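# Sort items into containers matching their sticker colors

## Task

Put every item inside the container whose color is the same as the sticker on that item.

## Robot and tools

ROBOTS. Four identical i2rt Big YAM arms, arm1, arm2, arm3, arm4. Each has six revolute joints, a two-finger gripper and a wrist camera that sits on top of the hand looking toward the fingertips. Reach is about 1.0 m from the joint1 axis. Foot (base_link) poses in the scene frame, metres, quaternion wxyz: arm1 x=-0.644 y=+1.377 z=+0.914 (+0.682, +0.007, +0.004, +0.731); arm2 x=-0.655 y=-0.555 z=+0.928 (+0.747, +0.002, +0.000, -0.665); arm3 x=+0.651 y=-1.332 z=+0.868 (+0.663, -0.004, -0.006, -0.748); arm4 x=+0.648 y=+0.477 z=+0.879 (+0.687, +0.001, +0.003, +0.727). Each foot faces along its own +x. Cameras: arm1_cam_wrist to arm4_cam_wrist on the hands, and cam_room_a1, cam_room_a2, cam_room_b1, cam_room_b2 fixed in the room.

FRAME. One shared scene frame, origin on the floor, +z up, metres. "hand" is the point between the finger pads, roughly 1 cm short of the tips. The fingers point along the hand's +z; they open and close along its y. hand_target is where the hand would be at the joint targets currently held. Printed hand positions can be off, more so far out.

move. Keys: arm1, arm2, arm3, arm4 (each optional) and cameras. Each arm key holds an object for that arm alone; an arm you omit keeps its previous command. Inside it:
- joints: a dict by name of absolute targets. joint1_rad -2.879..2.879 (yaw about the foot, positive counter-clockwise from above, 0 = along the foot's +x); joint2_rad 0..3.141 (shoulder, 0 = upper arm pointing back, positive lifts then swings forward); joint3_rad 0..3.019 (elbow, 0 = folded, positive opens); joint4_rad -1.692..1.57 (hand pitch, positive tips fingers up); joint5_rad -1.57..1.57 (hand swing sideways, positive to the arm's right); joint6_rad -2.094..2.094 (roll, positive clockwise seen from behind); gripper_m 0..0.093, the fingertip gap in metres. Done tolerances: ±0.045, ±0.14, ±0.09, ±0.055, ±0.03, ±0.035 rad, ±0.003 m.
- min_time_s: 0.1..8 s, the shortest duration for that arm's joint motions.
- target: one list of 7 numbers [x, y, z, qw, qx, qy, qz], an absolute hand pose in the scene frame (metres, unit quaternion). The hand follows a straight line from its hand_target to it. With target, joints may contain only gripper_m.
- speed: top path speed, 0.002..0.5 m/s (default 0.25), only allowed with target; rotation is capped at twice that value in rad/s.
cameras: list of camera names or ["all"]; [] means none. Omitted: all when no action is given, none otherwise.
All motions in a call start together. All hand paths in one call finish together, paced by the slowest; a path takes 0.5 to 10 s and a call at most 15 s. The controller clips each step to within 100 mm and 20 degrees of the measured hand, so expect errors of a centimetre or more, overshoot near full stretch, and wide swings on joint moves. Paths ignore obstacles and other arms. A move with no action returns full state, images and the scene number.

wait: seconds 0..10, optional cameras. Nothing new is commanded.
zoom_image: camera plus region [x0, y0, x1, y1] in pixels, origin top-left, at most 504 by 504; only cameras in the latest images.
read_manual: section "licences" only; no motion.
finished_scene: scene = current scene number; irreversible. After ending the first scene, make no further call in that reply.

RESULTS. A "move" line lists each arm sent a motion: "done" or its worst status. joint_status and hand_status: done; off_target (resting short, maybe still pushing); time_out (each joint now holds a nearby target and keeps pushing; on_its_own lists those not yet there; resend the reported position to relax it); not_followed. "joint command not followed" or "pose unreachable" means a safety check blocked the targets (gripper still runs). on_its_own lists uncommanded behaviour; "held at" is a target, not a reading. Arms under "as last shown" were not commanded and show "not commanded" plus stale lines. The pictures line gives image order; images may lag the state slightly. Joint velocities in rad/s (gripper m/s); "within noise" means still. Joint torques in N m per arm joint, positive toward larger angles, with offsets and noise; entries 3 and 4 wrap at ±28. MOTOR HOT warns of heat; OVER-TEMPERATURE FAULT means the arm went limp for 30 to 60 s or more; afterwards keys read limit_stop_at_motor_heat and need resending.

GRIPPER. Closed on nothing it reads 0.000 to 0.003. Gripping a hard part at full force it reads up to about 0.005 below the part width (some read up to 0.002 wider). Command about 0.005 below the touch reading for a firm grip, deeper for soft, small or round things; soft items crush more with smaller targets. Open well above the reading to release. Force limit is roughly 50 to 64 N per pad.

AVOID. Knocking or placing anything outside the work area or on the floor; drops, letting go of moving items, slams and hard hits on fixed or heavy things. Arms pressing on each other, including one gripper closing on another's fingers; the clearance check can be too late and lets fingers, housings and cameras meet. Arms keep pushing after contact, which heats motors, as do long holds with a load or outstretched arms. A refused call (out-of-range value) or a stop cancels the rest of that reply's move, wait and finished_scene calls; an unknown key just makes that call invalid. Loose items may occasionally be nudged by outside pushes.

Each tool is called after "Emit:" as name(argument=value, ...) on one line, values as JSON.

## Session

Emit:
move(arm1={"joints": {"joint1_rad": 1.7, "joint2_rad": 0.9, "joint3_rad": 1.3, "joint4_rad": -1.15, "joint5_rad": 0, "joint6_rad": 0}, "min_time_s": 2.5}, arm2={"joints": {"joint1_rad": -1.4, "joint2_rad": 0.9, "joint3_rad": 1.3, "joint4_rad": -1.15, "joint5_rad": 0, "joint6_rad": 0}, "min_time_s": 2.5}, arm4={"joints": {"joint1_rad": -1.57, "joint2_rad": 0.9, "joint3_rad": 1.3, "joint4_rad": -1.15, "joint5_rad": 0, "joint6_rad": 0}, "min_time_s": 2.5}, arm3={"joints": {"joint1_rad": 1.57, "joint2_rad": 0.9, "joint3_rad": 1.3, "joint4_rad": -1.15, "joint5_rad": 0, "joint6_rad": 0}, "min_time_s": 2.5}, cameras=["all"])

Scene clock: 3.10 s.
Joint torques (N m): arm1=[-1.79 -1.2 11.26 2.41 0.01 -0.04] | arm2=[0.67 -4.54 10.03 3.1 0.08 0.23] | arm3=[1.73 -4.13 8.73 2.11 -0.01 -0.13] | arm4=[0.85 -3.84 8.88 1.91 -0.06 -0.11]
Motor temperatures (°C): arm1=[21 23 27 23 21 21 21] | arm2=[23 24 26 22 22 20 23] | arm3=[24 23 24 23 24 23 23] | arm4=[22 21 24 22 24 21 24]
Heat: arm1: hottest joint3_rad 27 °C; arm2: hottest joint3_rad 26 °C; arm3: hottest joint1_rad 24 °C; arm4: hottest joint3_rad 24 °C.
move: arm1 done; arm2 done; arm3 done; arm4 done
Joint velocities: within noise
arm1.joint_positions: joint1_rad=+1.697 joint2_rad=+0.897 joint3_rad=+1.298 joint4_rad=-1.171 joint5_rad=+0.000 joint6_rad=+0.009 gripper_m=+0.09398
arm1.joint_status: all done
arm1.hand: x=-0.9981 y=+1.3054 z=+1.3648 quat_wxyz=(+0.038, +0.914, +0.086, -0.395) (m; scene frame)
arm1.hand_target: x=-1.0024 y=+1.3031 z=+1.3685 quat_wxyz=(+0.038, +0.909, +0.091, -0.404) (m; scene frame)
arm1.hand_status: not commanded
arm2.joint_positions: joint1_rad=-1.400 joint2_rad=+0.892 joint3_rad=+1.312 joint4_rad=-1.172 joint5_rad=-0.002 joint6_rad=-0.015 gripper_m=+0.09397
arm2.joint_status: all done
arm2.hand: x=-1.0076 y=-0.6609 z=+1.3816 quat_wxyz=(-0.054, -0.907, -0.140, +0.394) (m; scene frame)
arm2.hand_target: x=-1.0137 y=-0.6620 z=+1.3763 quat_wxyz=(-0.056, -0.908, -0.132, +0.394) (m; scene frame)
arm2.hand_status: not commanded
arm3.joint_positions: joint1_rad=+1.563 joint2_rad=+0.897 joint3_rad=+1.305 joint4_rad=-1.166 joint5_rad=+0.001 joint6_rad=+0.008 gripper_m=+0.09397
arm3.joint_status: all done
arm3.hand: x=+1.0165 y=-1.3735 z=+1.3184 quat_wxyz=(-0.395, -0.060, -0.916, +0.031) (m; scene frame)
arm3.hand_target: x=+1.0206 y=-1.3711 z=+1.3176 quat_wxyz=(-0.399, -0.053, -0.915, +0.031) (m; scene frame)
arm3.hand_status: not commanded
arm4.joint_positions: joint1_rad=-1.571 joint2_rad=+0.892 joint3_rad=+1.298 joint4_rad=-1.169 joint5_rad=+0.004 joint6_rad=+0.015 gripper_m=+0.09396
arm4.joint_status: all done
arm4.hand: x=+1.0167 y=+0.4986 z=+1.3249 quat_wxyz=(-0.391, +0.019, -0.920, -0.011) (m; scene frame)
arm4.hand_target: x=+1.0223 y=+0.4998 z=+1.3263 quat_wxyz=(-0.397, +0.027, -0.918, -0.010) (m; scene frame)
arm4.hand_status: not commanded
pictures: arm1_cam_wrist, arm2_cam_wrist, arm3_cam_wrist, arm4_cam_wrist, cam_room_a1, cam_room_a2, cam_room_b1, cam_room_b2
Images, in order (width x height): arm1_cam_wrist 672x504, arm2_cam_wrist 672x504, arm3_cam_wrist 672x504, arm4_cam_wrist 672x504, cam_room_a1 672x504, cam_room_a2 672x504, cam_room_b1 672x504, cam_room_b2 672x504.

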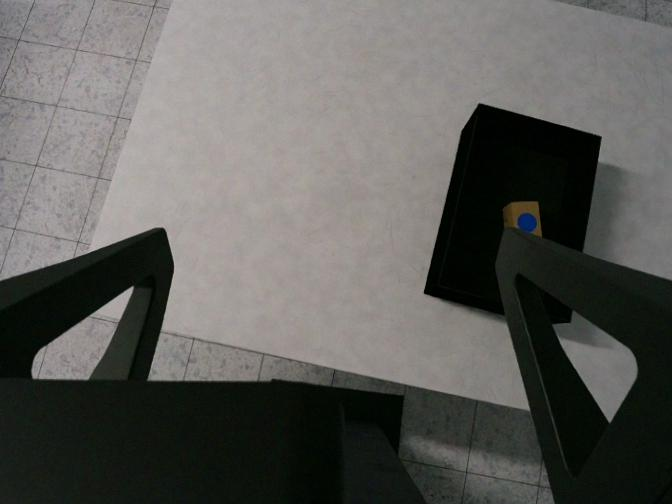

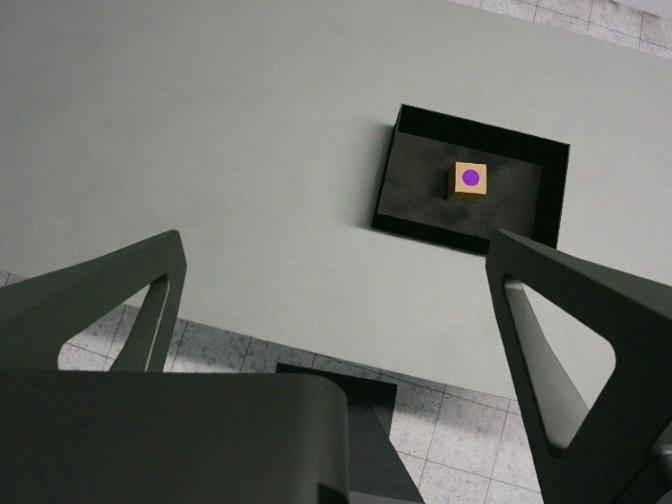

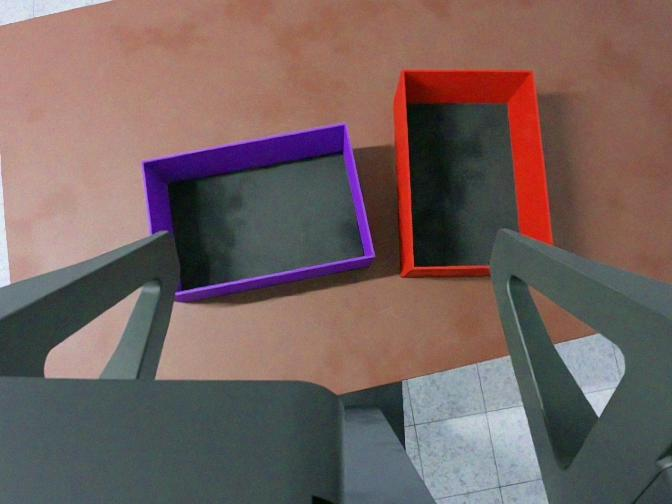

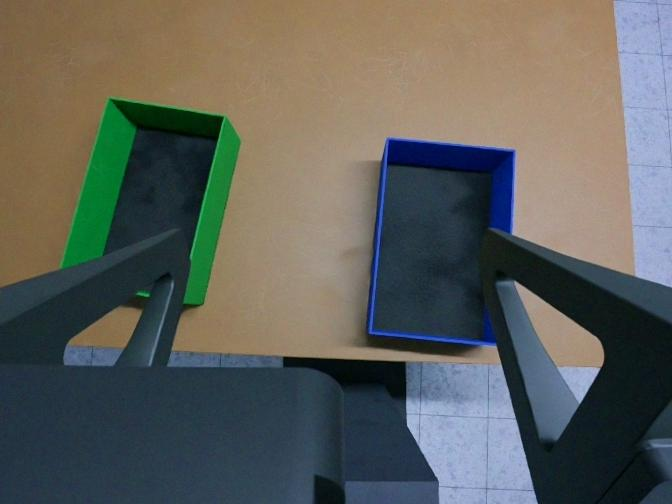

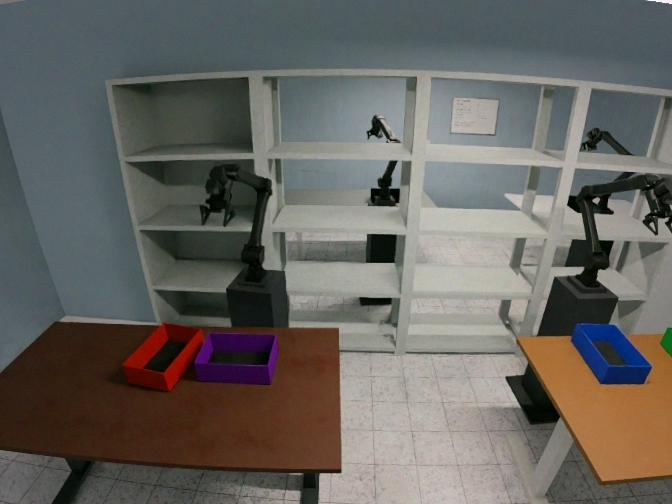

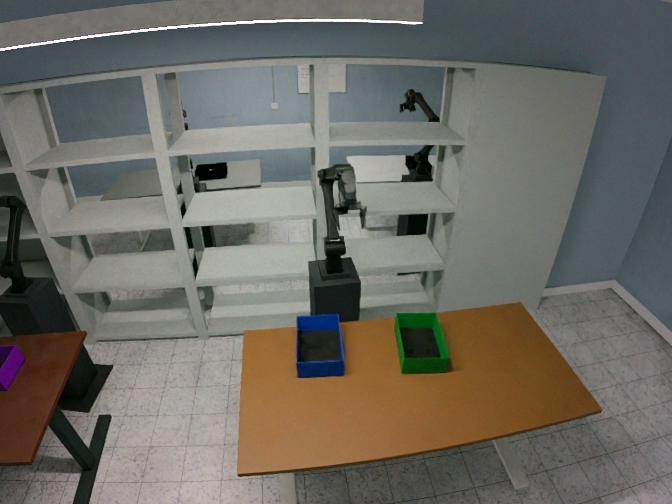

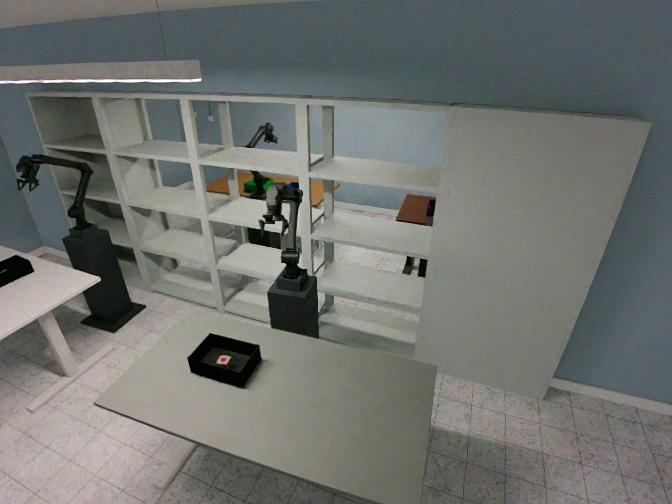

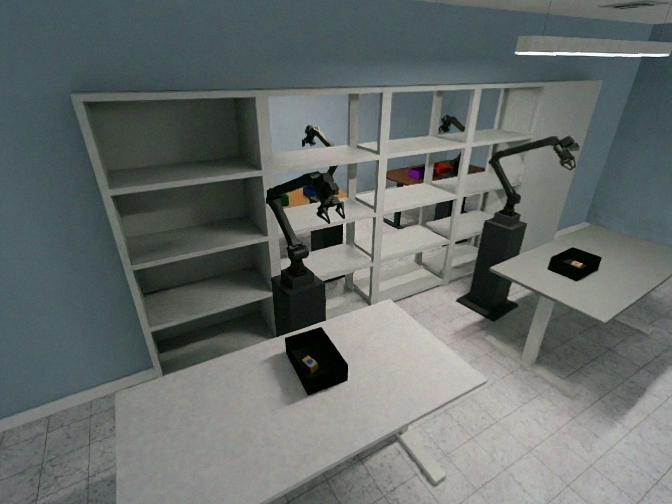

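Emit:
zoom_image(camera="arm1_cam_wrist", region=[400, 80, 630, 340])

Emit:
zoom_image(camera="arm2_cam_wrist", region=[360, 90, 590, 260])

Scaled by 1.938.

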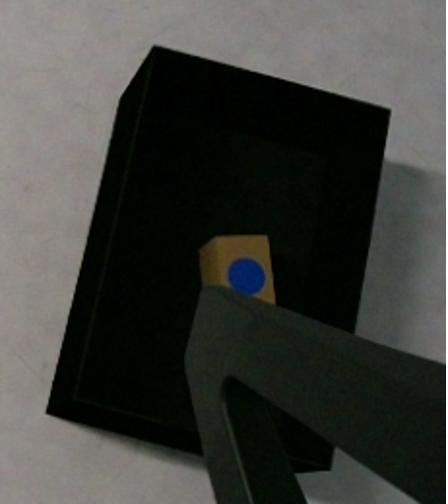

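Scaled by 2.191.

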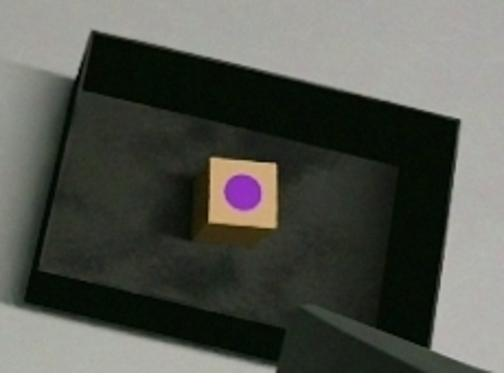

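Emit:
move(arm1={"target": [-1.225, 1.593, 0.86, 0.034, 0.957, 0.126, -0.257], "speed": 0.25}, arm2={"target": [-1.339, -0.497, 0.86, 0.027, 0.961, 0.101, -0.258], "speed": 0.25}, arm3={"joints": {"joint1_rad": -1.99, "joint2_rad": 0.65, "joint3_rad": 0.85, "joint4_rad": -1.1, "joint5_rad": 0, "joint6_rad": 0}, "min_time_s": 5}, arm4={"joints": {"joint1_rad": 0.9, "joint2_rad": 0.65, "joint3_rad": 0.85, "joint4_rad": -1.1, "joint5_rad": 0, "joint6_rad": 0}, "min_time_s": 5}, cameras=["arm1_cam_wrist","arm2_cam_wrist"])

Scene clock: 33.23 s.
Joint torques (N m): arm1=[-2.2 -15.85 11.84 1.29 -0.24 -0.08] | arm2=[0.32 -21.07 12.22 2.02 -0.11 -0.08] | arm3=[0.5 -2.32 8.96 1.95 0.01 -0.11] | arm4=[0.97 -2.61 9.09 1.73 -0.02 -0.08]
Motor temperatures (°C): arm1=[21 23 30 23 21 21 21] | arm2=[23 24 28 22 22 20 23] | arm3=[24 23 26 23 24 23 23] | arm4=[22 22 27 22 24 21 24]
Heat: arm1: hottest joint3_rad 30 °C; arm2: hottest joint3_rad 28 °C; arm3: hottest joint3_rad 26 °C; arm4: hottest joint3_rad 27 °C.
move: arm1 off_target; arm2 off_target; arm3 done; arm4 done
Joint velocities: within noise
arm1.joint_positions: joint1_rad=+1.062 joint2_rad=+2.061 joint3_rad=+1.203 joint4_rad=-0.376 joint5_rad=-0.327 joint6_rad=-0.630 gripper_m=+0.09398
arm1.joint_status: not commanded
arm1.hand: x=-1.2010 y=+1.5783 z=+0.8413 quat_wxyz=(+0.052, +0.964, +0.120, -0.231) (m; scene frame)
arm1.hand_target: x=-1.2237 y=+1.5926 z=+0.8611 quat_wxyz=(+0.034, +0.958, +0.126, -0.257) (m; scene frame)
arm1.hand_status: off_target (0.034 m and 3.7 deg from the pose sent, 0.624 m and 17.2 deg at the start)
arm2.joint_positions: joint1_rad=-1.809 joint2_rad=+2.140 joint3_rad=+1.358 joint4_rad=-0.329 joint5_rad=-0.170 joint6_rad=-0.277 gripper_m=+0.09397
arm2.joint_status: not commanded
arm2.hand: x=-1.3164 y=-0.5040 z=+0.8504 quat_wxyz=(-0.035, -0.966, -0.095, +0.238) (m; scene frame)
arm2.hand_target: x=-1.3379 y=-0.4970 z=+0.8607 quat_wxyz=(-0.027, -0.960, -0.101, +0.258) (m; scene frame)
arm2.hand_status: off_target (0.025 m and 2.6 deg from the pose sent, 0.639 m and 17.6 deg at the start)
arm3.joint_positions: joint1_rad=-1.981 joint2_rad=+0.658 joint3_rad=+0.856 joint4_rad=-1.116 joint5_rad=+0.000 joint6_rad=+0.007 gripper_m=+0.09399
arm3.joint_status: all done
arm3.hand: x=+0.4017 y=-1.1810 z=+1.1591 quat_wxyz=(+0.077, -0.914, +0.254, +0.307) (m; scene frame)
arm3.hand_target: x=+0.4022 y=-1.1781 z=+1.1605 quat_wxyz=(+0.082, -0.911, +0.254, +0.315) (m; scene frame)
arm3.hand_status: not commanded
arm4.joint_positions: joint1_rad=+0.898 joint2_rad=+0.661 joint3_rad=+0.849 joint4_rad=-1.118 joint5_rad=+0.002 joint6_rad=+0.013 gripper_m=+0.09398
arm4.joint_status: all done
arm4.hand: x=+0.4145 y=+0.6456 z=+1.1691 quat_wxyz=(-0.092, +0.902, -0.295, -0.302) (m; scene frame)
arm4.hand_target: x=+0.4126 y=+0.6459 z=+1.1752 quat_wxyz=(-0.097, +0.899, -0.286, -0.316) (m; scene frame)
arm4.hand_status: not commanded
pictures: arm1_cam_wrist, arm2_cam_wrist
Images, in order (width x height): arm1_cam_wrist 672x504, arm2_cam_wrist 672x504.

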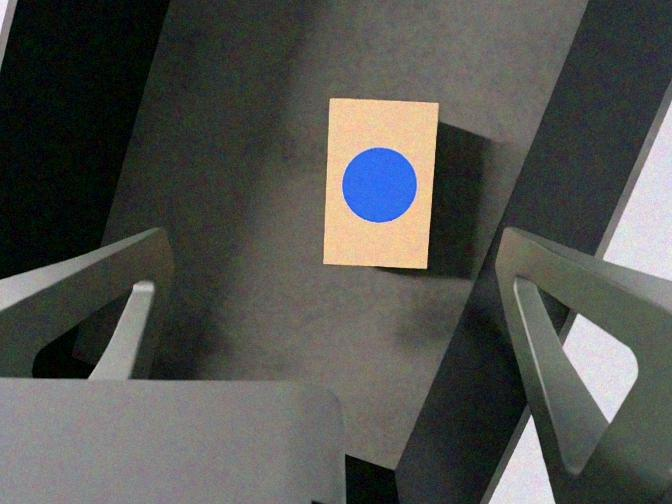

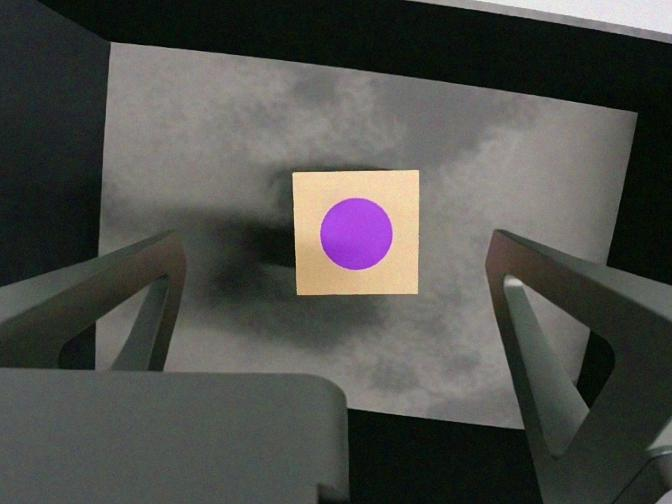

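Emit:
move(arm1={"target": [-1.243, 1.597, 0.90, -0.158, 0.766, -0.588, -0.205], "speed": 0.25}, arm2={"target": [-1.336, -0.489, 0.74, 0.027, 0.961, 0.101, -0.258], "speed": 0.12}, cameras=["arm1_cam_wrist","arm2_cam_wrist"])

Scene clock: 62.50 s.
Joint torques (N m): arm1=[-0.67 -15.5 13.61 0.4 0.46 0.12] | arm2=[-0.09 -20.37 10.54 2.44 -0.36 -0.09] | arm3=[0.62 -2.37 8.98 1.92 0.01 -0.11] | arm4=[1.08 -2.37 9.09 1.74 0.03 -0.06]
Motor temperatures (°C): arm1=[21 24 32 23 22 21 21] | arm2=[23 26 31 22 22 20 23] | arm3=[24 23 26 23 24 23 23] | arm4=[22 21 30 22 24 21 24]
Heat: arm1: hottest joint3_rad 32 °C; arm2: hottest joint3_rad 31 °C; arm3: hottest joint3_rad 26 °C; arm4: hottest joint3_rad 30 °C.
move: arm1 off_target; arm2 off_target
Joint velocities: arm1=[within noise] | arm2=[-0.024 -0.005 -0.007 0.002 -0.037 -0.154 0] | arm3=[within noise] | arm4=[within noise]
arm1.joint_positions: joint1_rad=+1.263 joint2_rad=+2.071 joint3_rad=+1.399 joint4_rad=-0.674 joint5_rad=+0.456 joint6_rad=+1.008 gripper_m=+0.09399
arm1.joint_status: not commanded
arm1.hand: x=-1.2215 y=+1.5976 z=+0.8913 quat_wxyz=(-0.164, +0.769, -0.587, -0.192) (m; scene frame)
arm1.hand_target: x=-1.2421 y=+1.5965 z=+0.9005 quat_wxyz=(-0.158, +0.766, -0.588, -0.205) (m; scene frame)
arm1.hand_status: off_target (0.023 m and 1.7 deg from the pose sent, 0.075 m and 90.0 deg at the start)
arm2.joint_positions: joint1_rad=-1.818 joint2_rad=+2.355 joint3_rad=+1.390 joint4_rad=-0.136 joint5_rad=-0.171 joint6_rad=-0.289 gripper_m=+0.09397
arm2.joint_status: not commanded
arm2.hand: x=-1.3186 y=-0.4973 z=+0.7446 quat_wxyz=(-0.032, -0.965, -0.097, +0.243) (m; scene frame)
arm2.hand_target: x=-1.3348 y=-0.4890 z=+0.7405 quat_wxyz=(-0.027, -0.961, -0.101, +0.258) (m; scene frame)
arm2.hand_status: off_target (0.020 m and 1.9 deg from the pose sent, 0.113 m and 2.7 deg at the start)
arm3, arm4: as last shown
pictures: arm1_cam_wrist, arm2_cam_wrist
Images, in order (width x height): arm1_cam_wrist 672x504, arm2_cam_wrist 672x504.

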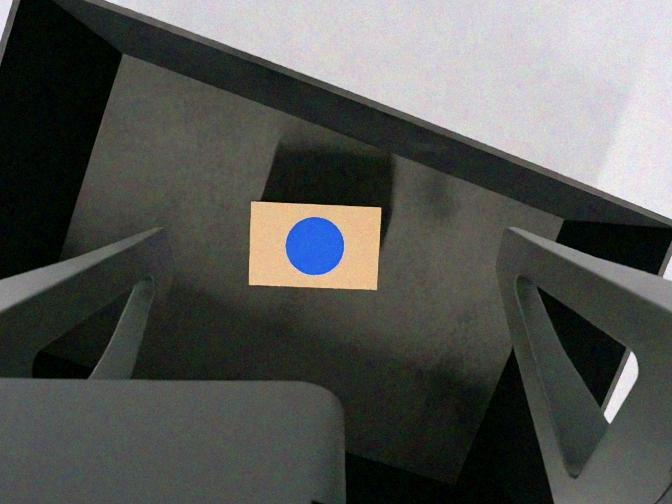

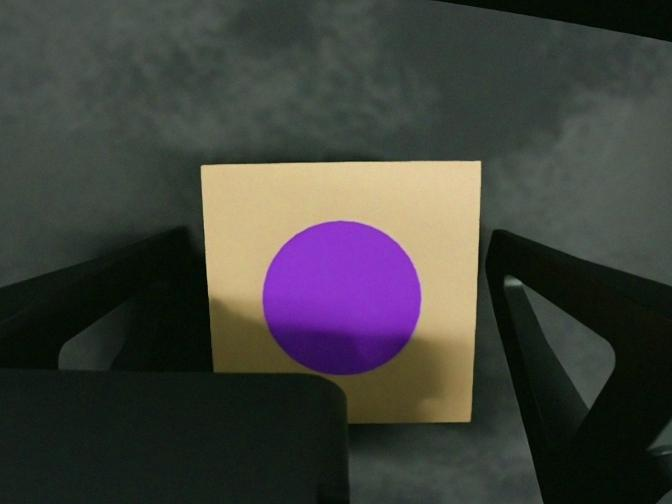

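Emit:
move(arm1={"target": [-1.247, 1.580, 0.742, -0.158, 0.766, -0.588, -0.205], "speed": 0.15}, arm2={"target": [-1.317, -0.486, 0.736, 0.027, 0.961, 0.101, -0.258], "speed": 0.05}, cameras=["arm1_cam_wrist","arm2_cam_wrist"])

Scene clock: 70.30 s.
Joint torques (N m): arm1=[-1.2 -17.79 10.18 1.24 0.33 0.09] | arm2=[-0.15 -21.71 6.05 2.48 -0.35 -0.07] | arm3=[0.62 -2.37 8.96 1.92 0.02 -0.11] | arm4=[1.03 -3.08 9.1 1.59 -0.01 -0.08]
Motor temperatures (°C): arm1=[21 24 32 23 22 21 21] | arm2=[23 27 30 22 22 20 23] | arm3=[24 23 27 23 24 23 23] | arm4=[22 21 30 22 24 21 24]
Heat: arm1: hottest joint3_rad 32 °C; arm2: hottest joint3_rad 30 °C; arm3: hottest joint3_rad 27 °C; arm4: hottest joint3_rad 30 °C.
move: arm1 off_target; arm2 off_target
Joint velocities: within noise
arm1.joint_positions: joint1_rad=+1.295 joint2_rad=+2.365 joint3_rad=+1.420 joint4_rad=-0.435 joint5_rad=+0.466 joint6_rad=+1.043 gripper_m=+0.09398
arm1.joint_status: not commanded
arm1.hand: x=-1.2241 y=+1.5796 z=+0.7359 quat_wxyz=(-0.169, +0.771, -0.586, -0.185) (m; scene frame)
arm1.hand_target: x=-1.2463 y=+1.5798 z=+0.7428 quat_wxyz=(-0.158, +0.766, -0.588, -0.205) (m; scene frame)
arm1.hand_status: off_target (0.024 m and 2.7 deg from the pose sent, 0.152 m and 1.7 deg at the start)
arm2.joint_positions: joint1_rad=-1.827 joint2_rad=+2.355 joint3_rad=+1.384 joint4_rad=-0.094 joint5_rad=-0.176 joint6_rad=-0.297 gripper_m=+0.09397
arm2.joint_status: not commanded
arm2.hand: x=-1.3242 y=-0.4910 z=+0.7477 quat_wxyz=(-0.028, -0.960, -0.098, +0.261) (m; scene frame)
arm2.hand_target: x=-1.3167 y=-0.4862 z=+0.7361 quat_wxyz=(-0.027, -0.961, -0.101, +0.258) (m; scene frame)
arm2.hand_status: off_target (0.015 m and 0.5 deg from the pose sent, 0.014 m and 1.9 deg at the start)
arm3, arm4: as last shown
pictures: arm1_cam_wrist, arm2_cam_wrist
Images, in order (width x height): arm1_cam_wrist 672x504, arm2_cam_wrist 672x504.

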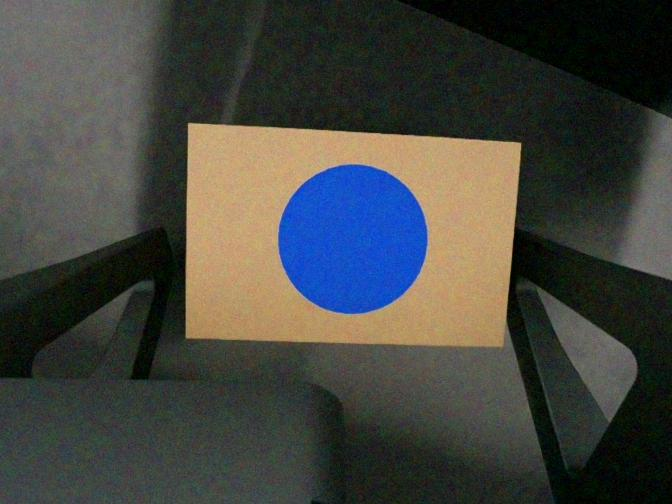

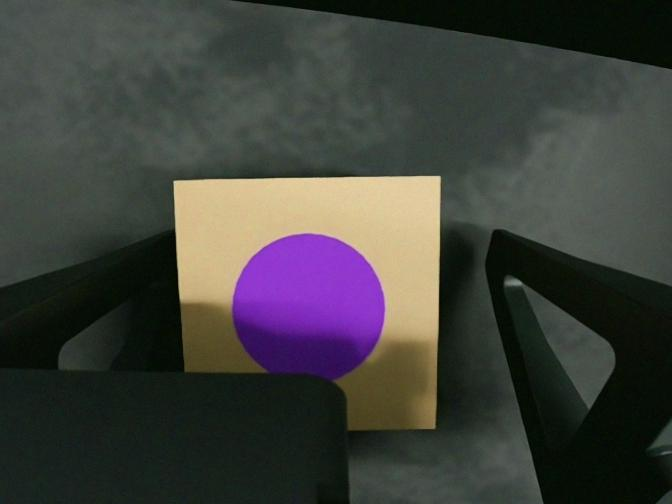

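Emit:
move(arm1={"joints": {"gripper_m": 0.055}}, arm2={"target": [-1.300, -0.493, 0.750, 0.027, 0.961, 0.101, -0.258], "speed": 0.08}, cameras=["arm1_cam_wrist","arm2_cam_wrist"])

Scene clock: 75.77 s.
Joint torques (N m): arm1=[-0.73 -16.97 9.99 1.24 0.36 0.06] | arm2=[0.62 -23.82 5.7 2.47 -0.19 0.01] | arm3=[0.62 -2.43 8.92 1.91 0.01 -0.12] | arm4=[0.73 -2.49 9.16 1.62 -0.01 -0.11]
Motor temperatures (°C): arm1=[21 24 32 23 22 21 21] | arm2=[23 27 30 22 22 20 23] | arm3=[24 23 27 23 24 23 23] | arm4=[22 21 30 22 24 21 24]
Heat: arm1: hottest joint3_rad 32 °C; arm2: hottest joint3_rad 30 °C; arm3: hottest joint3_rad 27 °C; arm4: hottest joint3_rad 30 °C.
move: arm1 off_target; arm2 done
Joint velocities: within noise
arm1.joint_positions: joint1_rad=+1.295 joint2_rad=+2.365 joint3_rad=+1.420 joint4_rad=-0.435 joint5_rad=+0.466 joint6_rad=+1.044 gripper_m=+0.06926
arm1.joint_status: gripper_m off_target (ended at +0.06930, target +0.05500)
arm1.hand: x=-1.2244 y=+1.5797 z=+0.7360 quat_wxyz=(-0.169, +0.771, -0.586, -0.185) (m; scene frame)
arm1.hand_target: x=-1.2463 y=+1.5798 z=+0.7428 quat_wxyz=(-0.158, +0.766, -0.588, -0.205) (m; scene frame)
arm1.hand_status: not commanded
arm2.joint_positions: joint1_rad=-1.827 joint2_rad=+2.332 joint3_rad=+1.311 joint4_rad=-0.077 joint5_rad=-0.176 joint6_rad=-0.300 gripper_m=+0.09397
arm2.joint_status: not commanded
arm2.hand: x=-1.2960 y=-0.4950 z=+0.7407 quat_wxyz=(-0.031, -0.964, -0.098, +0.245) (m; scene frame)
arm2.hand_target: x=-1.3000 y=-0.4930 z=+0.7500 quat_wxyz=(-0.027, -0.961, -0.101, +0.258) (m; scene frame)
arm2.hand_status: done (0.010 m and 1.6 deg from the pose sent, 0.024 m and 0.5 deg at the start)
arm3, arm4: as last shown
pictures: arm1_cam_wrist, arm2_cam_wrist
Images, in order (width x height): arm1_cam_wrist 672x504, arm2_cam_wrist 672x504.

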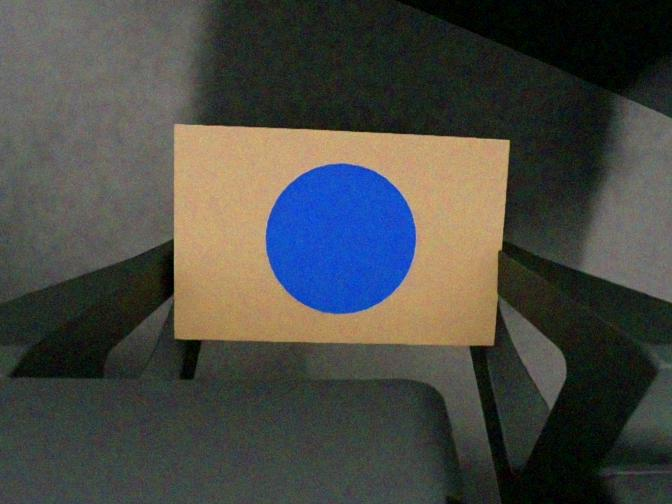

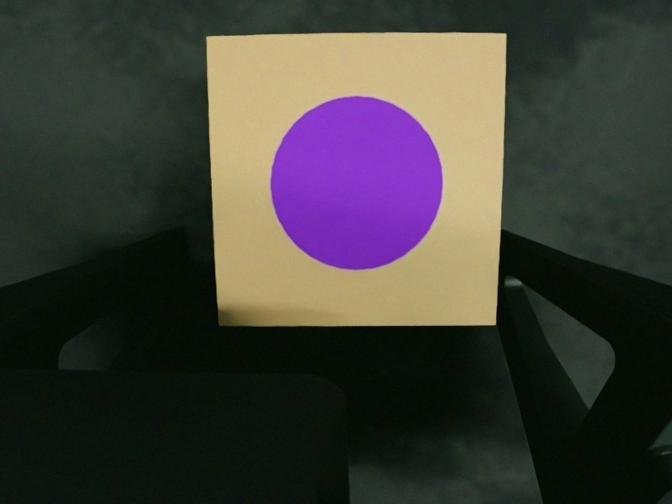

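Emit:
move(arm2={"target": [-1.328, -0.484, 0.747, 0.027, 0.961, 0.101, -0.258], "speed": 0.08}, arm1={"target": [-1.22, 1.57, 0.95, -0.158, 0.766, -0.588, -0.205], "speed": 0.2}, cameras=["arm2_cam_wrist"])

Scene clock: 80.53 s.
Joint torques (N m): arm1=[-1.08 -16.44 9.73 0.28 0.47 0.14] | arm2=[-0.26 -20.19 10.21 1.16 -0.36 -0.04] | arm3=[0.62 -2.49 8.92 1.95 0.01 -0.12] | arm4=[1.08 -2.49 8.99 1.69 0.01 -0.09]
Motor temperatures (°C): arm1=[21 25 31 23 22 21 21] | arm2=[23 27 30 22 22 20 23] | arm3=[24 23 27 23 24 23 23] | arm4=[22 21 31 22 24 21 24]
Heat: arm1: hottest joint3_rad 31 °C; arm2: hottest joint3_rad 30 °C; arm3: hottest joint3_rad 27 °C; arm4: hottest joint3_rad 31 °C.
move: arm1 off_target; arm2 off_target
Joint velocities: within noise
arm1.joint_positions: joint1_rad=+1.298 joint2_rad=+1.971 joint3_rad=+1.385 joint4_rad=-0.761 joint5_rad=+0.465 joint6_rad=+1.049 gripper_m=+0.06926
arm1.joint_status: not commanded
arm1.hand: x=-1.2160 y=+1.5755 z=+0.9413 quat_wxyz=(-0.161, +0.767, -0.589, -0.200) (m; scene frame)
arm1.hand_target: x=-1.2200 y=+1.5700 z=+0.9500 quat_wxyz=(-0.158, +0.766, -0.588, -0.205) (m; scene frame)
arm1.hand_status: off_target (0.011 m and 0.7 deg from the pose sent, 0.214 m and 2.7 deg at the start)
arm2.joint_positions: joint1_rad=-1.828 joint2_rad=+2.332 joint3_rad=+1.365 joint4_rad=-0.099 joint5_rad=-0.176 joint6_rad=-0.300 gripper_m=+0.09397
arm2.joint_status: not commanded
arm2.hand: x=-1.3203 y=-0.4914 z=+0.7558 quat_wxyz=(-0.027, -0.960, -0.100, +0.261) (m; scene frame)
arm2.hand_target: x=-1.3275 y=-0.4840 z=+0.7474 quat_wxyz=(-0.027, -0.960, -0.101, +0.258) (m; scene frame)
arm2.hand_status: off_target (0.014 m and 0.4 deg from the pose sent, 0.034 m and 1.6 deg at the start)
arm3, arm4: as last shown
pictures: arm2_cam_wrist
Images, in order (width x height): arm2_cam_wrist 672x504.

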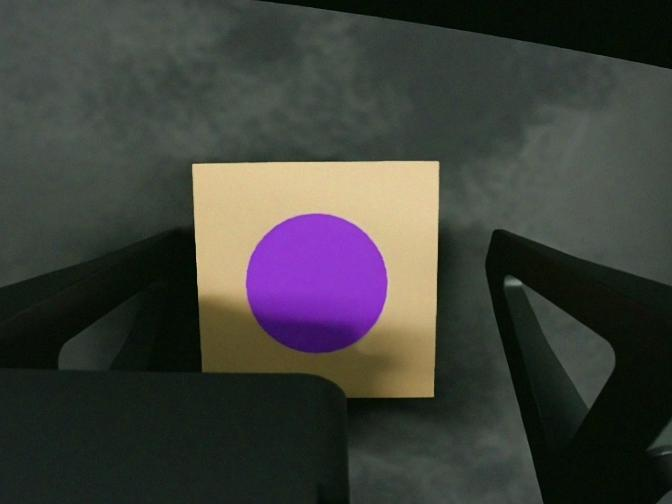

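Emit:
move(arm2={"target": [-1.321, -0.489, 0.730, 0.027, 0.961, 0.101, -0.258], "speed": 0.08}, cameras=["arm2_cam_wrist"])

Emit:
move(arm2={"joints": {"gripper_m": 0.045}}, arm1={"joints": {"joint1_rad": 1.0, "joint2_rad": 0.65, "joint3_rad": 0.9, "joint4_rad": -1.2, "joint5_rad": 0, "joint6_rad": 0}, "min_time_s": 3}, cameras=["arm2_cam_wrist"])

Scene clock: 85.60 s.
Joint torques (N m): arm1=[-1.2 -17.61 9.91 0.47 0.42 0.15] | arm2=[0.38 -20.31 8.69 2.48 -0.21 -0.01] | arm3=[0.62 -2.43 8.92 1.92 0.02 -0.11] | arm4=[1.03 -2.49 9.11 1.7 0.01 -0.07]
Motor temperatures (°C): arm1=[21 25 32 23 22 21 21] | arm2=[23 27 30 22 22 20 23] | arm3=[24 23 27 23 24 23 23] | arm4=[22 21 31 22 24 21 24]
Heat: arm1: hottest joint3_rad 32 °C; arm2: hottest joint3_rad 30 °C; arm3: hottest joint3_rad 27 °C; arm4: hottest joint3_rad 31 °C.
move: arm2 off_target
Joint velocities: within noise
arm1, arm3, arm4: as last shown
arm2.joint_positions: joint1_rad=-1.828 joint2_rad=+2.358 joint3_rad=+1.365 joint4_rad=-0.091 joint5_rad=-0.176 joint6_rad=-0.300 gripper_m=+0.09397
arm2.joint_status: not commanded
arm2.hand: x=-1.3140 y=-0.4922 z=+0.7402 quat_wxyz=(-0.029, -0.962, -0.099, +0.252) (m; scene frame)
arm2.hand_target: x=-1.3206 y=-0.4891 z=+0.7304 quat_wxyz=(-0.027, -0.960, -0.101, +0.258) (m; scene frame)
arm2.hand_status: off_target (0.013 m and 0.8 deg from the pose sent, 0.026 m and 0.3 deg at the start)
pictures: arm2_cam_wrist
Images, in order (width x height): arm2_cam_wrist 672x504.

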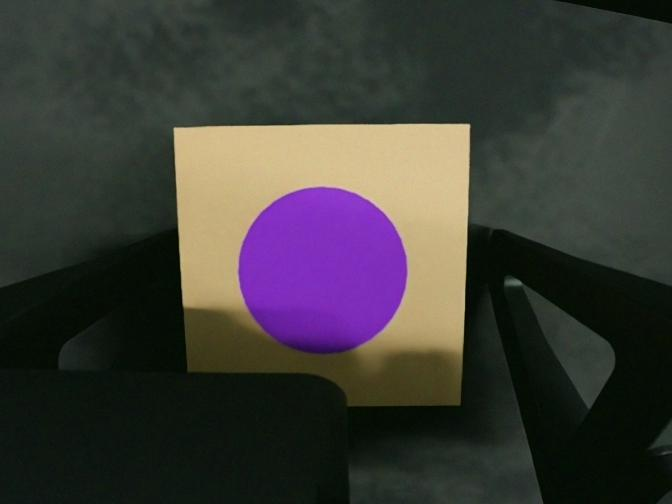

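Scene clock: 89.23 s.
Joint torques (N m): arm1=[-2.78 2.02 11.56 1.14 -0.03 -0.07] | arm2=[0.32 -20.19 8.7 2.4 -0.22 0] | arm3=[0.62 -2.43 8.94 1.94 0.02 -0.11] | arm4=[0.91 -2.14 9.17 1.69 -0.03 -0.11]
Motor temperatures (°C): arm1=[21 25 32 23 22 21 22] | arm2=[23 27 30 22 22 20 23] | arm3=[24 23 27 23 24 23 23] | arm4=[22 21 31 22 24 21 24]
Heat: arm1: hottest joint3_rad 32 °C; arm2: hottest joint3_rad 30 °C; arm3: hottest joint3_rad 27 °C; arm4: hottest joint3_rad 31 °C.
move: arm1 done; arm2 off_target
Joint velocities: within noise
arm1.joint_positions: joint1_rad=+1.010 joint2_rad=+0.649 joint3_rad=+0.898 joint4_rad=-1.191 joint5_rad=+0.002 joint6_rad=+0.009 gripper_m=+0.06926
arm1.joint_status: all done
arm1.hand: x=-0.8828 y=+1.5081 z=+1.2250 quat_wxyz=(-0.074, +0.919, -0.236, -0.307) (m; scene frame)
arm1.hand_target: x=-0.8805 y=+1.5096 z=+1.2245 quat_wxyz=(-0.075, +0.920, -0.237, -0.303) (m; scene frame)
arm1.hand_status: not commanded
arm2.joint_positions: joint1_rad=-1.828 joint2_rad=+2.358 joint3_rad=+1.365 joint4_rad=-0.089 joint5_rad=-0.176 joint6_rad=-0.300 gripper_m=+0.05289
arm2.joint_status: gripper_m off_target (ended at +0.05292, target +0.04500)
arm2.hand: x=-1.3144 y=-0.4921 z=+0.7404 quat_wxyz=(-0.029, -0.962, -0.099, +0.253) (m; scene frame)
arm2.hand_target: x=-1.3206 y=-0.4890 z=+0.7304 quat_wxyz=(-0.027, -0.961, -0.101, +0.258) (m; scene frame)
arm2.hand_status: not commanded
arm3, arm4: as last shown
pictures: arm2_cam_wrist
Images, in order (width x height): arm2_cam_wrist 672x504.

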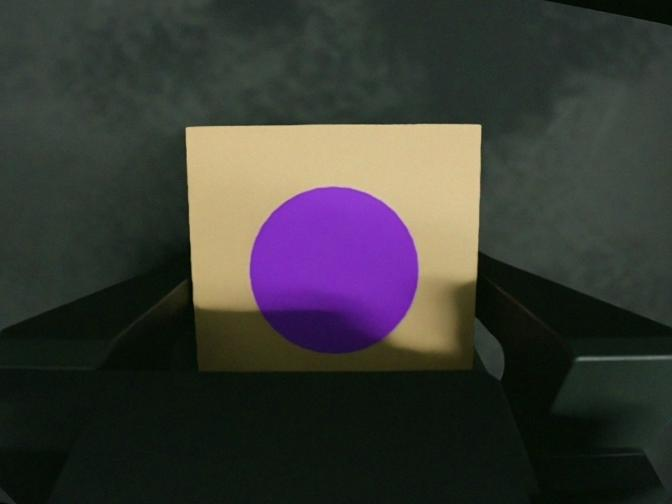

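Emit:
move(arm2={"target": [-1.27, -0.50, 0.97, 0.027, 0.961, 0.101, -0.258], "speed": 0.2}, arm1={"joints": {"joint1_rad": -2.25}, "min_time_s": 4})

Emit:
move(arm2={"joints": {"joint2_rad": 0.65, "joint3_rad": 0.9, "joint4_rad": -1.2, "joint5_rad": 0, "joint6_rad": 0}, "min_time_s": 2.5}, arm1={"target": [0.01, 0.925, 1.04, 0.247, 0.291, 0.921, -0.078], "speed": 0.2}, cameras=["arm1_cam_wrist","arm2_cam_wrist"])

Scene clock: 100.63 s.
Joint torques (N m): arm1=[-2.32 1.03 11.43 0.92 0.04 -0.01] | arm2=[0.85 -18.96 8.96 1.28 -0.11 0.04] | arm3=[0.67 -2.37 8.94 1.89 0.01 -0.12] | arm4=[0.73 -2.73 9.16 1.61 0.01 -0.07]
Motor temperatures (°C): arm1=[21 25 32 23 22 21 22] | arm2=[23 27 30 22 22 20 23] | arm3=[24 23 27 23 24 23 23] | arm4=[22 21 31 22 24 21 24]
Heat: arm1: hottest joint3_rad 32 °C; arm2: hottest joint3_rad 30 °C; arm3: hottest joint3_rad 27 °C; arm4: hottest joint3_rad 31 °C.
move: arm1 done; arm2 done
Joint velocities: within noise
arm1.joint_positions: joint1_rad=-2.245 joint2_rad=+0.649 joint3_rad=+0.898 joint4_rad=-1.191 joint5_rad=+0.000 joint6_rad=+0.007 gripper_m=+0.06929
arm1.joint_status: all done
arm1.hand: x=-0.4113 y=+1.2184 z=+1.2169 quat_wxyz=(-0.288, -0.287, -0.909, +0.092) (m; scene frame)
arm1.hand_target: x=-0.4132 y=+1.2180 z=+1.2165 quat_wxyz=(-0.284, -0.286, -0.911, +0.093) (m; scene frame)
arm1.hand_status: not commanded
arm2.joint_positions: joint1_rad=-1.828 joint2_rad=+1.834 joint3_rad=+1.230 joint4_rad=-0.445 joint5_rad=-0.176 joint6_rad=-0.300 gripper_m=+0.05289
arm2.joint_status: not commanded
arm2.hand: x=-1.2759 y=-0.4984 z=+0.9761 quat_wxyz=(-0.025, -0.958, -0.100, +0.268) (m; scene frame)
arm2.hand_target: x=-1.2700 y=-0.5000 z=+0.9700 quat_wxyz=(-0.027, -0.961, -0.101, +0.258) (m; scene frame)
arm2.hand_status: done (0.009 m and 1.2 deg from the pose sent, 0.234 m and 0.7 deg at the start)
arm3, arm4: as last shown
pictures: none

Scene clock: 104.10 s.
Joint torques (N m): arm1=[-1.9 -20.37 17.07 0.7 -0.03 0.04] | arm2=[0.85 -1.96 10.39 1.5 0.15 0.22] | arm3=[0.62 -2.37 8.95 1.95 0.01 -0.11] | arm4=[0.62 -2.37 9.07 1.63 -0.03 -0.08]
Motor temperatures (°C): arm1=[21 25 32 23 22 21 22] | arm2=[23 27 30 22 22 20 23] | arm3=[24 23 27 23 24 23 23] | arm4=[22 21 32 22 24 21 24]
Heat: arm1: hottest joint3_rad 32 °C; arm2: hottest joint3_rad 30 °C; arm3: hottest joint3_rad 27 °C; arm4: hottest joint3_rad 32 °C.
move: arm1 off_target; arm2 done
Joint velocities: within noise
arm1.joint_positions: joint1_rad=-2.245 joint2_rad=+2.148 joint3_rad=+1.930 joint4_rad=-0.866 joint5_rad=-0.002 joint6_rad=+0.007 gripper_m=+0.06929
arm1.joint_status: not commanded
arm1.hand: x=-0.0054 y=+0.9361 z=+1.0122 quat_wxyz=(-0.223, -0.292, -0.927, +0.071) (m; scene frame)
arm1.hand_target: x=+0.0084 y=+0.9260 z=+1.0405 quat_wxyz=(-0.248, -0.291, -0.921, +0.078) (m; scene frame)
arm1.hand_status: off_target (0.034 m and 2.9 deg from the pose sent, 0.543 m and 5.2 deg at the start)
arm2.joint_positions: joint1_rad=-1.828 joint2_rad=+0.648 joint3_rad=+0.911 joint4_rad=-1.188 joint5_rad=-0.004 joint6_rad=-0.015 gripper_m=+0.05289
arm2.joint_status: all done
arm2.hand: x=-0.9319 y=-0.5176 z=+1.2421 quat_wxyz=(+0.024, -0.947, +0.058, +0.316) (m; scene frame)
arm2.hand_target: x=-0.9287 y=-0.5179 z=+1.2343 quat_wxyz=(+0.023, -0.950, +0.065, +0.304) (m; scene frame)
arm2.hand_status: not commanded
arm3.joint_positions: joint1_rad=-1.981 joint2_rad=+0.658 joint3_rad=+0.856 joint4_rad=-1.116 joint5_rad=+0.000 joint6_rad=+0.007 gripper_m=+0.09399
arm3.joint_status: not commanded
arm3.hand: x=+0.4017 y=-1.1810 z=+1.1591 quat_wxyz=(+0.077, -0.914, +0.254, +0.307) (m; scene frame)
arm3.hand_target: x=+0.4022 y=-1.1781 z=+1.1605 quat_wxyz=(+0.082, -0.911, +0.254, +0.315) (m; scene frame)
arm3.hand_status: not commanded
arm4.joint_positions: joint1_rad=+0.898 joint2_rad=+0.661 joint3_rad=+0.849 joint4_rad=-1.118 joint5_rad=+0.002 joint6_rad=+0.013 gripper_m=+0.09398
arm4.joint_status: not commanded
arm4.hand: x=+0.4145 y=+0.6456 z=+1.1691 quat_wxyz=(-0.092, +0.902, -0.295, -0.302) (m; scene frame)
arm4.hand_target: x=+0.4126 y=+0.6459 z=+1.1752 quat_wxyz=(-0.097, +0.899, -0.286, -0.316) (m; scene frame)
arm4.hand_status: not commanded
pictures: arm1_cam_wrist, arm2_cam_wrist
Images, in order (width x height): arm1_cam_wrist 672x504, arm2_cam_wrist 672x504.

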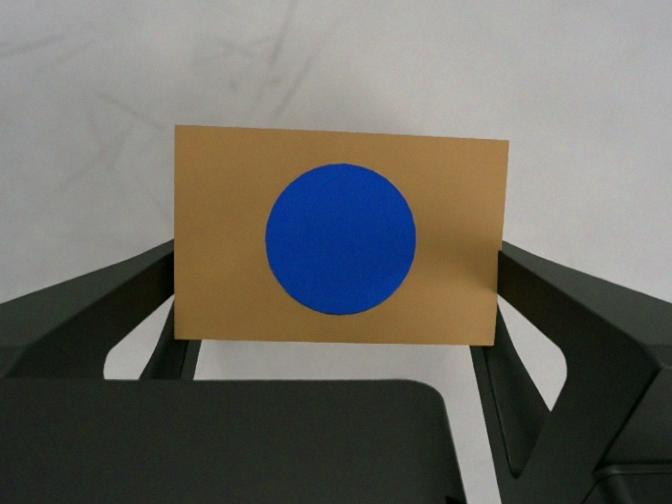

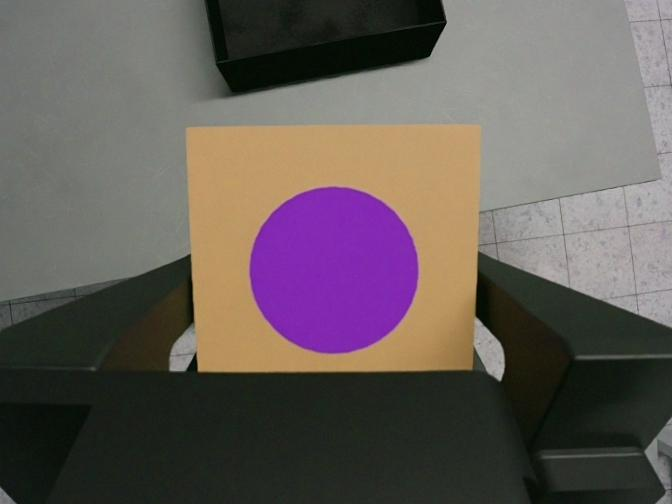

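Emit:
move(arm1={"target": [0.008, 0.926, 1.008, 0.242, 0.291, 0.923, -0.077], "speed": 0.08}, arm2={"joints": {"joint1_rad": 0.93}, "min_time_s": 3.5}, cameras=["arm1_cam_wrist","arm4_cam_wrist"])

Emit:
move(arm1={"joints": {"gripper_m": 0.093}}, arm2={"target": [0.01, -0.945, 1.05, 0.249, 0.250, 0.933, -0.067], "speed": 0.2}, cameras=["arm1_cam_wrist","arm2_cam_wrist"])

Scene clock: 113.63 s.
Joint torques (N m): arm1=[-2.61 -18.32 13.3 1.83 0.02 0.03] | arm2=[0.85 -1.9 10.39 1.47 -0.05 0.21] | arm3=[0.67 -2.61 8.96 1.89 0.02 -0.11] | arm4=[0.79 -2.61 9.02 1.59 -0.02 -0.09]
Motor temperatures (°C): arm1=[21 26 33 23 22 21 22] | arm2=[23 26 31 22 22 20 24] | arm3=[24 23 27 23 24 23 23] | arm4=[22 21 32 22 24 21 24]
Heat: arm1: hottest joint3_rad 33 °C; arm2: hottest joint3_rad 31 °C; arm3: hottest joint3_rad 27 °C; arm4: hottest joint3_rad 32 °C.
move: arm1 off_target; arm2 done
Joint velocities: within noise
arm1.joint_positions: joint1_rad=-2.245 joint2_rad=+2.156 joint3_rad=+1.930 joint4_rad=-0.840 joint5_rad=-0.002 joint6_rad=+0.007 gripper_m=+0.06929
arm1.joint_status: not commanded
arm1.hand: x=-0.0011 y=+0.9331 z=+1.0088 quat_wxyz=(-0.231, -0.291, -0.925, +0.074) (m; scene frame)
arm1.hand_target: x=+0.0076 y=+0.9262 z=+1.0082 quat_wxyz=(-0.242, -0.291, -0.922, +0.077) (m; scene frame)
arm1.hand_status: off_target (0.012 m and 1.3 deg from the pose sent, 0.017 m and 2.3 deg at the start)
arm2.joint_positions: joint1_rad=+0.927 joint2_rad=+0.648 joint3_rad=+0.911 joint4_rad=-1.188 joint5_rad=+0.000 joint6_rad=-0.014 gripper_m=+0.05289
arm2.joint_status: all done
arm2.hand: x=-0.4147 y=-0.6969 z=+1.2425 quat_wxyz=(-0.306, -0.241, -0.917, +0.083) (m; scene frame)
arm2.hand_target: x=-0.4171 y=-0.6946 z=+1.2347 quat_wxyz=(-0.296, -0.247, -0.920, +0.077) (m; scene frame)
arm2.hand_status: not commanded
arm3, arm4: as last shown
pictures: arm1_cam_wrist, arm4_cam_wrist
Images, in order (width x height): arm1_cam_wrist 672x504, arm4_cam_wrist 672x504.

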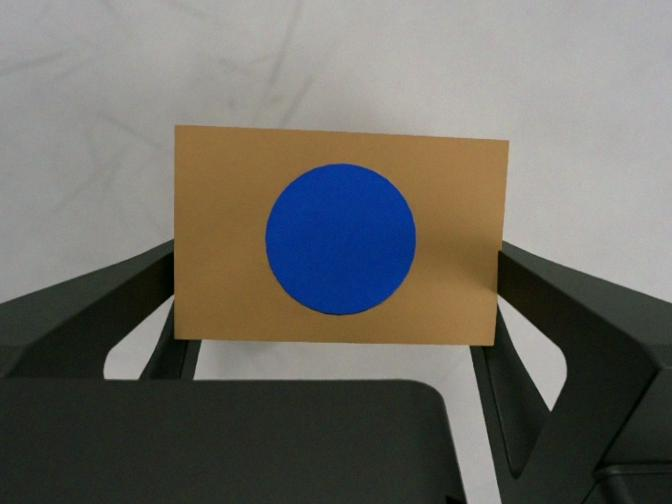

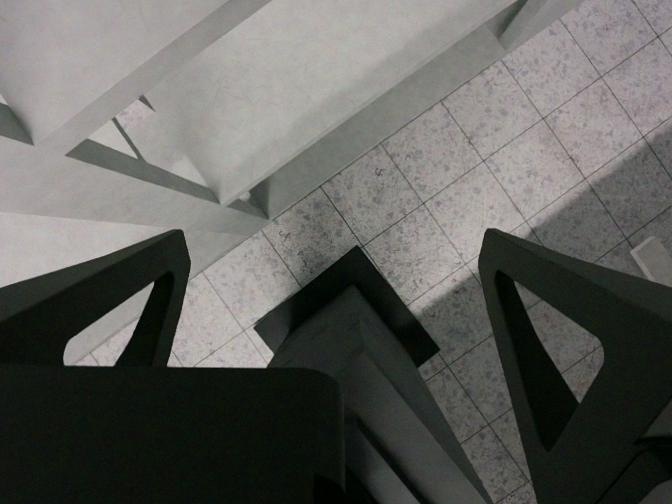

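Scene clock: 117.00 s.
Joint torques (N m): arm1=[-2.02 -19.19 13.44 1.83 0 0.04] | arm2=[0.67 -22.71 16.58 1.18 0.01 0.15] | arm3=[0.62 -2.49 8.94 1.89 0.01 -0.11] | arm4=[1.03 -2.96 9.05 1.55 -0.01 -0.11]
Motor temperatures (°C): arm1=[21 26 33 23 21 21 22] | arm2=[23 26 32 22 22 20 24] | arm3=[24 23 27 23 24 23 23] | arm4=[22 21 32 22 24 21 24]
Heat: arm1: hottest joint3_rad 33 °C; arm2: hottest joint3_rad 32 °C; arm3: hottest joint3_rad 27 °C; arm4: hottest joint3_rad 32 °C.
move: arm1 done; arm2 off_target
Joint velocities: within noise
arm1.joint_positions: joint1_rad=-2.245 joint2_rad=+2.158 joint3_rad=+1.930 joint4_rad=-0.840 joint5_rad=-0.002 joint6_rad=+0.007 gripper_m=+0.09297
arm1.joint_status: all done
arm1.hand: x=-0.0012 y=+0.9331 z=+1.0073 quat_wxyz=(-0.230, -0.292, -0.926, +0.074) (m; scene frame)
arm1.hand_target: x=+0.0075 y=+0.9262 z=+1.0082 quat_wxyz=(-0.242, -0.291, -0.922, +0.077) (m; scene frame)
arm1.hand_status: not commanded
arm2.joint_positions: joint1_rad=+0.927 joint2_rad=+2.086 joint3_rad=+1.814 joint4_rad=-0.811 joint5_rad=+0.000 joint6_rad=-0.014 gripper_m=+0.05289
arm2.joint_status: not commanded
arm2.hand: x=-0.0056 y=-0.9337 z=+1.0329 quat_wxyz=(-0.233, -0.246, -0.939, +0.063) (m; scene frame)
arm2.hand_target: x=+0.0087 y=-0.9442 z=+1.0505 quat_wxyz=(-0.250, -0.250, -0.933, +0.067) (m; scene frame)
arm2.hand_status: off_target (0.026 m and 2.0 deg from the pose sent, 0.528 m and 7.1 deg at the start)
arm3, arm4: as last shown
pictures: arm1_cam_wrist, arm2_cam_wrist
Images, in order (width x height): arm1_cam_wrist 672x504, arm2_cam_wrist 672x504.

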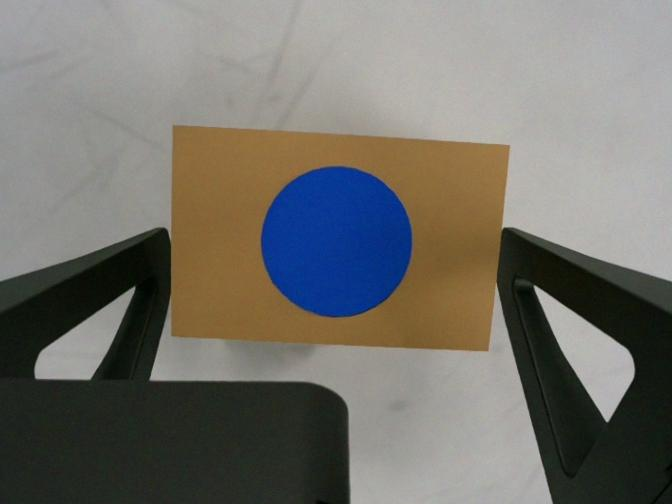

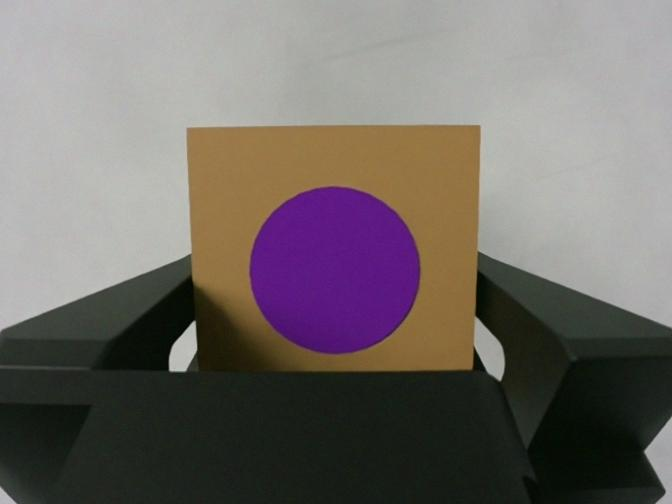

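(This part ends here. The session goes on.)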